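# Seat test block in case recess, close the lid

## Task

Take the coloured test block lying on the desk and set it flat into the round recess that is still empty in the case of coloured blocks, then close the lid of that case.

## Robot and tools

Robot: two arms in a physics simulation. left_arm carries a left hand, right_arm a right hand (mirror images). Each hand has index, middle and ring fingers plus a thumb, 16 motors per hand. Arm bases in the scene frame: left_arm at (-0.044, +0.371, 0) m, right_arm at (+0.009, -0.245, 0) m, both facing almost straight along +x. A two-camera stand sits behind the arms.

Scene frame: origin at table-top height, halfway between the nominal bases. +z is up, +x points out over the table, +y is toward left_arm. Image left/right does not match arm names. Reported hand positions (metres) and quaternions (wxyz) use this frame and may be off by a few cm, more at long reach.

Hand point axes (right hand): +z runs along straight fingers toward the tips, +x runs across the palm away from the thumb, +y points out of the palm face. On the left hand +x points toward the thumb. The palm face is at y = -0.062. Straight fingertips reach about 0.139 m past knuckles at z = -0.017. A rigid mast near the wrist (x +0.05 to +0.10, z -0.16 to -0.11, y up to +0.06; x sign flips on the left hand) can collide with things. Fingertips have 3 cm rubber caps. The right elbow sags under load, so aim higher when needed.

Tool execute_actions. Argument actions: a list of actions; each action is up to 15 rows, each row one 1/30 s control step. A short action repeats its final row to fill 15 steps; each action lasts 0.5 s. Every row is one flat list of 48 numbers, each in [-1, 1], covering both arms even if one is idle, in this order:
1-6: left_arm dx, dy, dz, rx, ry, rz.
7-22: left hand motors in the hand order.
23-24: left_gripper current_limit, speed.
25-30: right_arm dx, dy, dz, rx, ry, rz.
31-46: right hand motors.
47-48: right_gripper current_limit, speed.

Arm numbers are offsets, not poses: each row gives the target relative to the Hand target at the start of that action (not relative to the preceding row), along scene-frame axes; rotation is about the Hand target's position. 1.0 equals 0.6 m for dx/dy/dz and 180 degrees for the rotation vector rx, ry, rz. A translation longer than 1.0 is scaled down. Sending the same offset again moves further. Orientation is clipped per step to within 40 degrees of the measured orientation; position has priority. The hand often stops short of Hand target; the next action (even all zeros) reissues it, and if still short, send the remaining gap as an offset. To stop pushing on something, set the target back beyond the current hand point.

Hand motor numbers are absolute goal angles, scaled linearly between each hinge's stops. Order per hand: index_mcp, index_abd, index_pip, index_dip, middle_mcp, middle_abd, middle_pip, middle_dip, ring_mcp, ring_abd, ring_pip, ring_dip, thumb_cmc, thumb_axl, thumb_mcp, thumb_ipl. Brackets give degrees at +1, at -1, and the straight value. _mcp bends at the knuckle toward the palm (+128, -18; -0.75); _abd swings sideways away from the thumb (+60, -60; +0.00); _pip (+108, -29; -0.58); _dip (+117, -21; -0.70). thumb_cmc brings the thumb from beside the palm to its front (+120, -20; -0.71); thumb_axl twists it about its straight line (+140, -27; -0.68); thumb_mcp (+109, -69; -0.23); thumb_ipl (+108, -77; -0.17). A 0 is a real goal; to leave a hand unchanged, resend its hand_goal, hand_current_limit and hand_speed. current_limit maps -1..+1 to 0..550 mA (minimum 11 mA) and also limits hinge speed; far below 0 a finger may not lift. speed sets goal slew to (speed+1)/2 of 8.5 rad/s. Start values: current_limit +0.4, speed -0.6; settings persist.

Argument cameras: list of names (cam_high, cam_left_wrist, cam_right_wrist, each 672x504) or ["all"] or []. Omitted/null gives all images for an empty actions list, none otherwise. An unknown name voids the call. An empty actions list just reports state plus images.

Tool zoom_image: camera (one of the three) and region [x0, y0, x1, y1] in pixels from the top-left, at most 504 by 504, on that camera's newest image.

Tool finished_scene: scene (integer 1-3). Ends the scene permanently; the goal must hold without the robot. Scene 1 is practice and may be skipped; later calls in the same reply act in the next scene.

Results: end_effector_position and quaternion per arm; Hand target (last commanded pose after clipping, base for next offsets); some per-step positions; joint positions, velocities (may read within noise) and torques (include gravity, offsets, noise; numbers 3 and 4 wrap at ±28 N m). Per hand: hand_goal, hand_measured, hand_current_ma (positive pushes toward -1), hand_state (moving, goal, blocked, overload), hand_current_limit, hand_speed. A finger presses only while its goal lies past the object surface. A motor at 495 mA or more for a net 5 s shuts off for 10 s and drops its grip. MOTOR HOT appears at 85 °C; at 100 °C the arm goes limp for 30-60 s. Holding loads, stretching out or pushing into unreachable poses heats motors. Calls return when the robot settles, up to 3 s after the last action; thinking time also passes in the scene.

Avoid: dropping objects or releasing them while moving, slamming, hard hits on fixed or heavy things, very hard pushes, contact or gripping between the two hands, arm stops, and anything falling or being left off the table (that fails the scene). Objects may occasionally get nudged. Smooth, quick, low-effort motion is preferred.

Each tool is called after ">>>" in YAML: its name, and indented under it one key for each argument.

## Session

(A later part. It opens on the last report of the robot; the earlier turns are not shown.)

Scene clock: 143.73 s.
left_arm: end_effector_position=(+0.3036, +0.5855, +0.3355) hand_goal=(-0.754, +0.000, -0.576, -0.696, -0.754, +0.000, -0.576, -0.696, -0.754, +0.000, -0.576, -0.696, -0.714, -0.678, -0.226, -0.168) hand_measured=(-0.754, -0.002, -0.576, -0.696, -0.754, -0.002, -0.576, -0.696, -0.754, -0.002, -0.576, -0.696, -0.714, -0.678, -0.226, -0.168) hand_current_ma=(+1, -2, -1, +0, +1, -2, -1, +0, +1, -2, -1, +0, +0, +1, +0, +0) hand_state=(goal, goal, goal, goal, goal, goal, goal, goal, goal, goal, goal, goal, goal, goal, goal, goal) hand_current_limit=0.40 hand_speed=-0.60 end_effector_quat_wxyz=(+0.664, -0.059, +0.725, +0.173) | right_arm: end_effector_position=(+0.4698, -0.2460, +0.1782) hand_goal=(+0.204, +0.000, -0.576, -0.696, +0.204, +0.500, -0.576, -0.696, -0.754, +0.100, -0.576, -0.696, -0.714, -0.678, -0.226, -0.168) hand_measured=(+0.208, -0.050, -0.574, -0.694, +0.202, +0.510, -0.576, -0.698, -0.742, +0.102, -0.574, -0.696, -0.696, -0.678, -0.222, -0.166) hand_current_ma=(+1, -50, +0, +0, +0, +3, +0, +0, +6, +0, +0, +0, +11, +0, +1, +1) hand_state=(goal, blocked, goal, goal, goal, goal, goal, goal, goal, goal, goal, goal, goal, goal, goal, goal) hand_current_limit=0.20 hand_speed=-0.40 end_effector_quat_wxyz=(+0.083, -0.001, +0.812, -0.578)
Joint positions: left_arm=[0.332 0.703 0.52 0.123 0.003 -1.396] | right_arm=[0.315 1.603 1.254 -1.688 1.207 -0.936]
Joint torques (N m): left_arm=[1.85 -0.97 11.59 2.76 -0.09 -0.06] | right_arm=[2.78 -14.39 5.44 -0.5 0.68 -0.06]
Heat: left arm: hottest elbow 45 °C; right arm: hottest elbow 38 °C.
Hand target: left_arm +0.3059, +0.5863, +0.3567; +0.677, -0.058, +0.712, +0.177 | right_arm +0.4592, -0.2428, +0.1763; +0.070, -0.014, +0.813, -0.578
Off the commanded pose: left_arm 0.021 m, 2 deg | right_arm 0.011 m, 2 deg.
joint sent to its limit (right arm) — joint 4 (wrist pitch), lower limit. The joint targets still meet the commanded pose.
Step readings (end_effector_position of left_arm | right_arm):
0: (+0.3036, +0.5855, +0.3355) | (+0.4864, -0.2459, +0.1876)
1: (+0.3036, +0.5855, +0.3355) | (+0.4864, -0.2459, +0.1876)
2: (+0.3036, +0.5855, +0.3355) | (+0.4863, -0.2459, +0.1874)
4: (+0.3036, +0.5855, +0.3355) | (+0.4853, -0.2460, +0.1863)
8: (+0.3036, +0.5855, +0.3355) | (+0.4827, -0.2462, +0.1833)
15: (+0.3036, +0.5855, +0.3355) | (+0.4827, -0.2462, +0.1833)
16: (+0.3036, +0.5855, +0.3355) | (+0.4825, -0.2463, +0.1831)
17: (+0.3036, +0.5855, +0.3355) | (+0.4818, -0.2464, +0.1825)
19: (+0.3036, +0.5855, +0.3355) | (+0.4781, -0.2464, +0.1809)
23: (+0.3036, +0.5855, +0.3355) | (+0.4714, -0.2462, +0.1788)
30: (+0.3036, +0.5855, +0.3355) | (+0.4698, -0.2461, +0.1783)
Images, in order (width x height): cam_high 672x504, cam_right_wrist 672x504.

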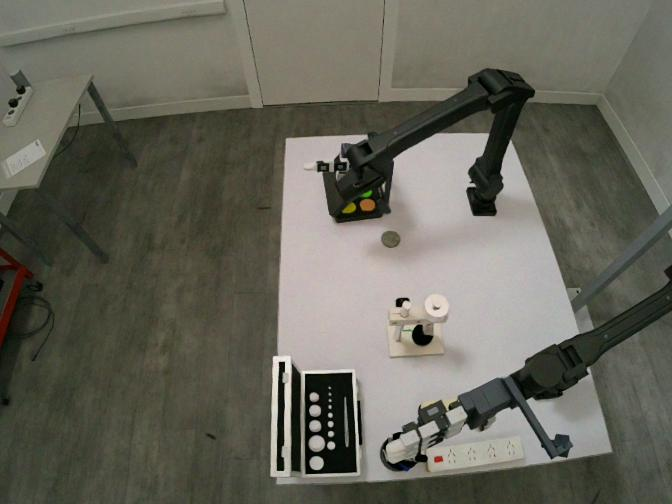

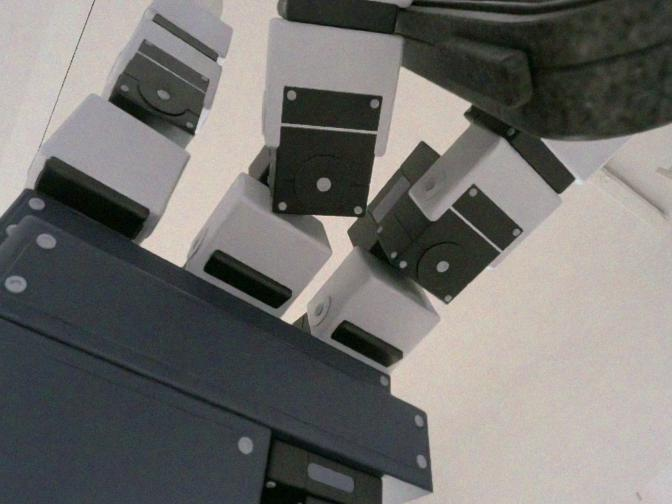

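>>> execute_actions:
  actions:
    - [[0,0,0,0,0,0,-0.754,0,-0.576,-0.696,-0.754,0,-0.576,-0.696,-0.754,0,-0.576,-0.696,-0.714,-0.678,-0.226,-0.168,0.4,-0.6,-0.04,0,-0.02,0,0,0,0.205,0,-0.576,-0.696,0.205,0.5,-0.576,-0.696,-0.754,0.1,-0.576,-0.696,-0.714,-0.678,-0.226,-0.168,0.2,-0.4]]
  cameras: ["cam_right_wrist","cam_high"]

>>> zoom_image:
  camera: "cam_high"
  region: [280, 130, 400, 240]

Scene clock: 144.73 s.
left_arm: end_effector_position=(+0.3036, +0.5855, +0.3355) hand_goal=(-0.754, +0.000, -0.576, -0.696, -0.754, +0.000, -0.576, -0.696, -0.754, +0.000, -0.576, -0.696, -0.714, -0.678, -0.226, -0.168) hand_measured=(-0.754, -0.002, -0.576, -0.696, -0.754, -0.002, -0.576, -0.696, -0.754, -0.002, -0.576, -0.696, -0.714, -0.678, -0.226, -0.168) hand_current_ma=(+1, -2, -1, +0, +1, -2, -1, +0, +1, -2, -1, +0, +0, +1, +0, +0) hand_state=(goal, goal, goal, goal, goal, goal, goal, goal, goal, goal, goal, goal, goal, goal, goal, goal) hand_current_limit=0.40 hand_speed=-0.60 end_effector_quat_wxyz=(+0.664, -0.059, +0.725, +0.173) | right_arm: end_effector_position=(+0.4386, -0.2452, +0.1582) hand_goal=(+0.204, +0.000, -0.576, -0.696, +0.204, +0.500, -0.576, -0.696, -0.754, +0.100, -0.576, -0.696, -0.714, -0.678, -0.226, -0.168) hand_measured=(+0.204, -0.002, -0.576, -0.696, +0.202, +0.502, -0.576, -0.698, -0.742, +0.102, -0.574, -0.696, -0.698, -0.678, -0.222, -0.166) hand_current_ma=(+0, +0, +0, +0, +0, +0, +0, +0, +6, +0, +0, +0, +11, +0, +1, +1) hand_state=(goal, goal, goal, goal, goal, goal, goal, goal, goal, goal, goal, goal, goal, goal, goal, goal) hand_current_limit=0.20 hand_speed=-0.40 end_effector_quat_wxyz=(+0.065, -0.016, +0.813, -0.578)
Joint positions: left_arm=[0.332 0.703 0.52 0.123 0.003 -1.396] | right_arm=[0.336 1.573 1.161 -1.688 1.186 -0.915]
Joint torques (N m): left_arm=[1.73 -0.67 11.56 2.76 -0.1 -0.06] | right_arm=[3.14 -13.86 6.05 -0.98 1.14 0.17]
Heat: left arm: hottest elbow 45 °C; right arm: hottest elbow 38 °C.
Hand target: left_arm +0.3059, +0.5863, +0.3567; +0.677, -0.058, +0.712, +0.177 | right_arm +0.4351, -0.2429, +0.1643; +0.070, -0.014, +0.813, -0.578
Off the commanded pose: left_arm 0.021 m, 2 deg | right_arm 0.007 m, 1 deg.
joint sent to its limit (right arm) — joint 4 (wrist pitch), lower limit. The joint targets still meet the commanded pose.
Step readings (end_effector_position of left_arm | right_arm):
0: (+0.3036, +0.5855, +0.3355) | (+0.4697, -0.2460, +0.1781)
1: (+0.3036, +0.5855, +0.3355) | (+0.4696, -0.2460, +0.1781)
2: (+0.3036, +0.5855, +0.3355) | (+0.4684, -0.2462, +0.1774)
4: (+0.3036, +0.5855, +0.3355) | (+0.4632, -0.2465, +0.1754)
8: (+0.3036, +0.5855, +0.3355) | (+0.4448, -0.2460, +0.1642)
15: (+0.3036, +0.5855, +0.3355) | (+0.4386, -0.2452, +0.1582)
Images, in order (width x height): cam_high 672x504, cam_right_wrist 672x504.

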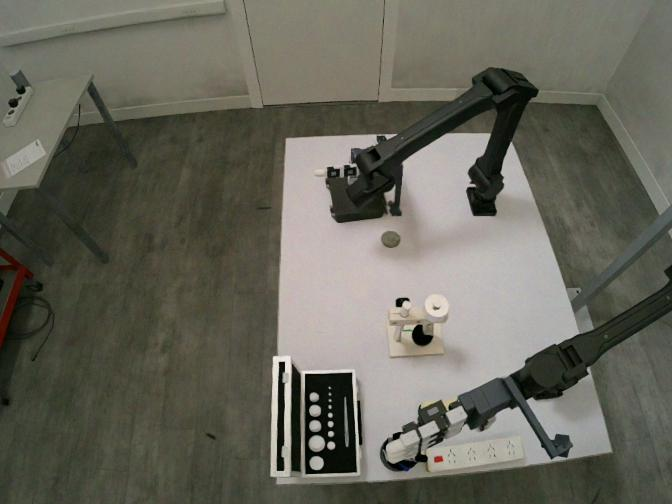

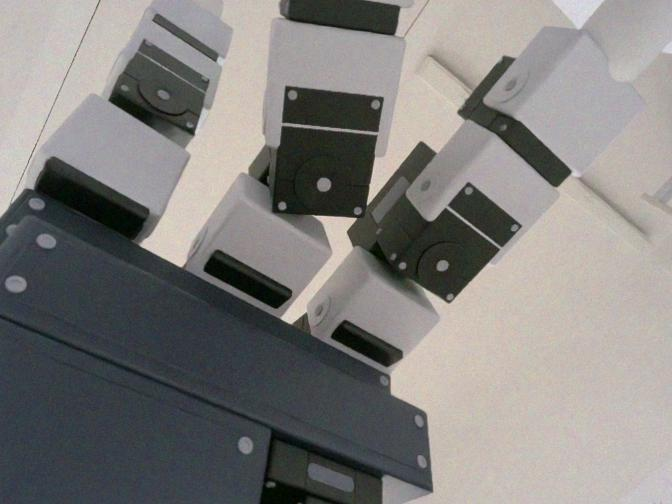

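Scaled by 4.200.

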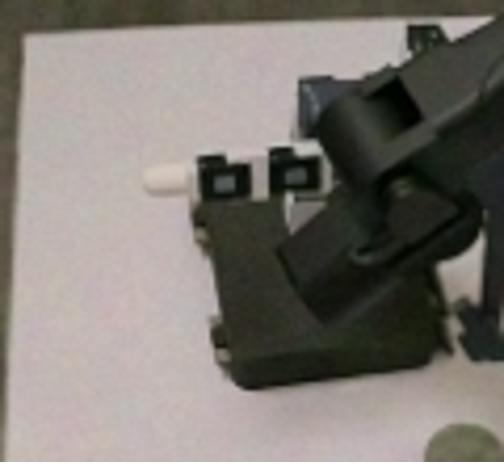

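>>> execute_actions:
  actions:
    - [[0,0,0,0,0,0,-0.754,0,-0.576,-0.696,-0.754,0,-0.576,-0.696,-0.754,0,-0.576,-0.696,-0.714,-0.678,-0.226,-0.168,0.4,-0.6,-0.05,-0.03,0.13,0,0,0,0.0,0,-0.576,-0.696,0.0,0.1,-0.576,-0.696,-0.754,0,-0.576,-0.696,-0.714,-0.678,-0.226,-0.168,0.2,-0.4]]
    - [[0,0,0,0,0,0,-0.754,0,-0.576,-0.696,-0.754,0,-0.576,-0.696,-0.754,0,-0.576,-0.696,-0.714,-0.678,-0.226,-0.168,0.4,-0.6,-0.14,0.03,0.05,0,0,0,-0.754,0,-0.576,-0.696,-0.754,0,-0.576,-0.696,-0.754,0,-0.576,-0.696,-0.714,-0.678,-0.226,-0.168,0.2,-0.3]]
  cameras: ["cam_high"]

>>> zoom_image:
  camera: "cam_high"
  region: [300, 140, 400, 240]

Scene clock: 146.73 s.
left_arm: end_effector_position=(+0.3036, +0.5855, +0.3355) hand_goal=(-0.754, +0.000, -0.576, -0.696, -0.754, +0.000, -0.576, -0.696, -0.754, +0.000, -0.576, -0.696, -0.714, -0.678, -0.226, -0.168) hand_measured=(-0.754, -0.002, -0.576, -0.696, -0.754, -0.002, -0.576, -0.696, -0.754, -0.002, -0.576, -0.696, -0.714, -0.678, -0.226, -0.168) hand_current_ma=(+1, -2, -1, +0, +1, -2, -1, +0, +1, -2, -1, +0, +0, +1, +0, +0) hand_state=(goal, goal, goal, goal, goal, goal, goal, goal, goal, goal, goal, goal, goal, goal, goal, goal) hand_current_limit=0.40 hand_speed=-0.60 end_effector_quat_wxyz=(+0.664, -0.059, +0.725, +0.173) | right_arm: end_effector_position=(+0.3257, -0.2454, +0.2745) hand_goal=(-0.754, +0.000, -0.576, -0.696, -0.754, +0.000, -0.576, -0.696, -0.754, +0.000, -0.576, -0.696, -0.714, -0.678, -0.226, -0.168) hand_measured=(-0.736, -0.002, -0.576, -0.696, -0.732, +0.004, -0.576, -0.698, -0.742, +0.002, -0.574, -0.696, -0.698, -0.678, -0.222, -0.166) hand_current_ma=(+12, +0, +0, +0, +17, +1, +0, +0, +6, +0, +0, +0, +11, +0, +1, +1) hand_state=(goal, goal, goal, goal, blocked, goal, goal, goal, goal, goal, goal, goal, goal, goal, goal, goal) hand_current_limit=0.20 hand_speed=-0.30 end_effector_quat_wxyz=(+0.147, -0.069, +0.840, -0.518)
Joint positions: left_arm=[0.332 0.703 0.52 0.123 0.003 -1.396] | right_arm=[0.411 1.027 1.035 -1.689 1.133 -1.255]
Joint torques (N m): left_arm=[2.02 -0.97 11.6 2.81 -0.11 -0.03] | right_arm=[2.37 -5.01 7.1 -0.27 1.35 0.11]
Heat: left arm: hottest elbow 45 °C; right arm: hottest elbow 38 °C.
Hand target: left_arm +0.3059, +0.5863, +0.3567; +0.677, -0.058, +0.712, +0.177 | right_arm +0.3211, -0.2429, +0.2722; +0.070, -0.014, +0.813, -0.578
Off the commanded pose: left_arm 0.021 m, 2 deg | right_arm 0.006 m, 13 deg.
joint sent to its limit (right arm) — joint 4 (wrist pitch), lower limit. The joint targets are off in orientation, not in position.
Step readings (end_effector_position of left_arm | right_arm):
0: (+0.3036, +0.5855, +0.3355) | (+0.4386, -0.2452, +0.1582)
1: (+0.3036, +0.5855, +0.3355) | (+0.4385, -0.2452, +0.1583)
2: (+0.3036, +0.5855, +0.3355) | (+0.4375, -0.2453, +0.1595)
4: (+0.3036, +0.5855, +0.3355) | (+0.4325, -0.2475, +0.1685)
8: (+0.3036, +0.5855, +0.3355) | (+0.4212, -0.2542, +0.2089)
15: (+0.3036, +0.5855, +0.3355) | (+0.4063, -0.2606, +0.2416)
16: (+0.3036, +0.5855, +0.3355) | (+0.4057, -0.2604, +0.2411)
17: (+0.3036, +0.5855, +0.3355) | (+0.4032, -0.2598, +0.2398)
19: (+0.3036, +0.5855, +0.3355) | (+0.3889, -0.2576, +0.2369)
23: (+0.3036, +0.5855, +0.3355) | (+0.3542, -0.2509, +0.2474)
30: (+0.3036, +0.5855, +0.3355) | (+0.3309, -0.2463, +0.2793)
Images, in order (width x height): cam_high 672x504.

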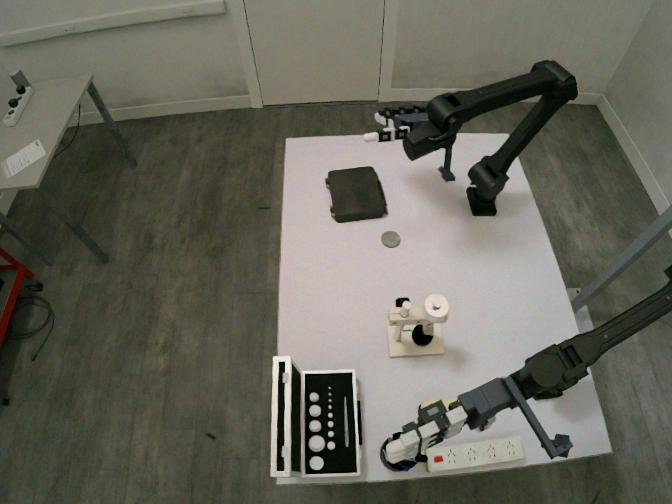

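Scaled by 5.040.

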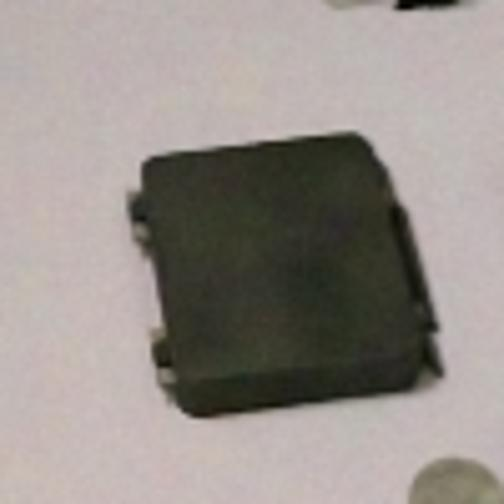

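>>> finished_scene:
  scene: 2

The scene is finished: the task was done.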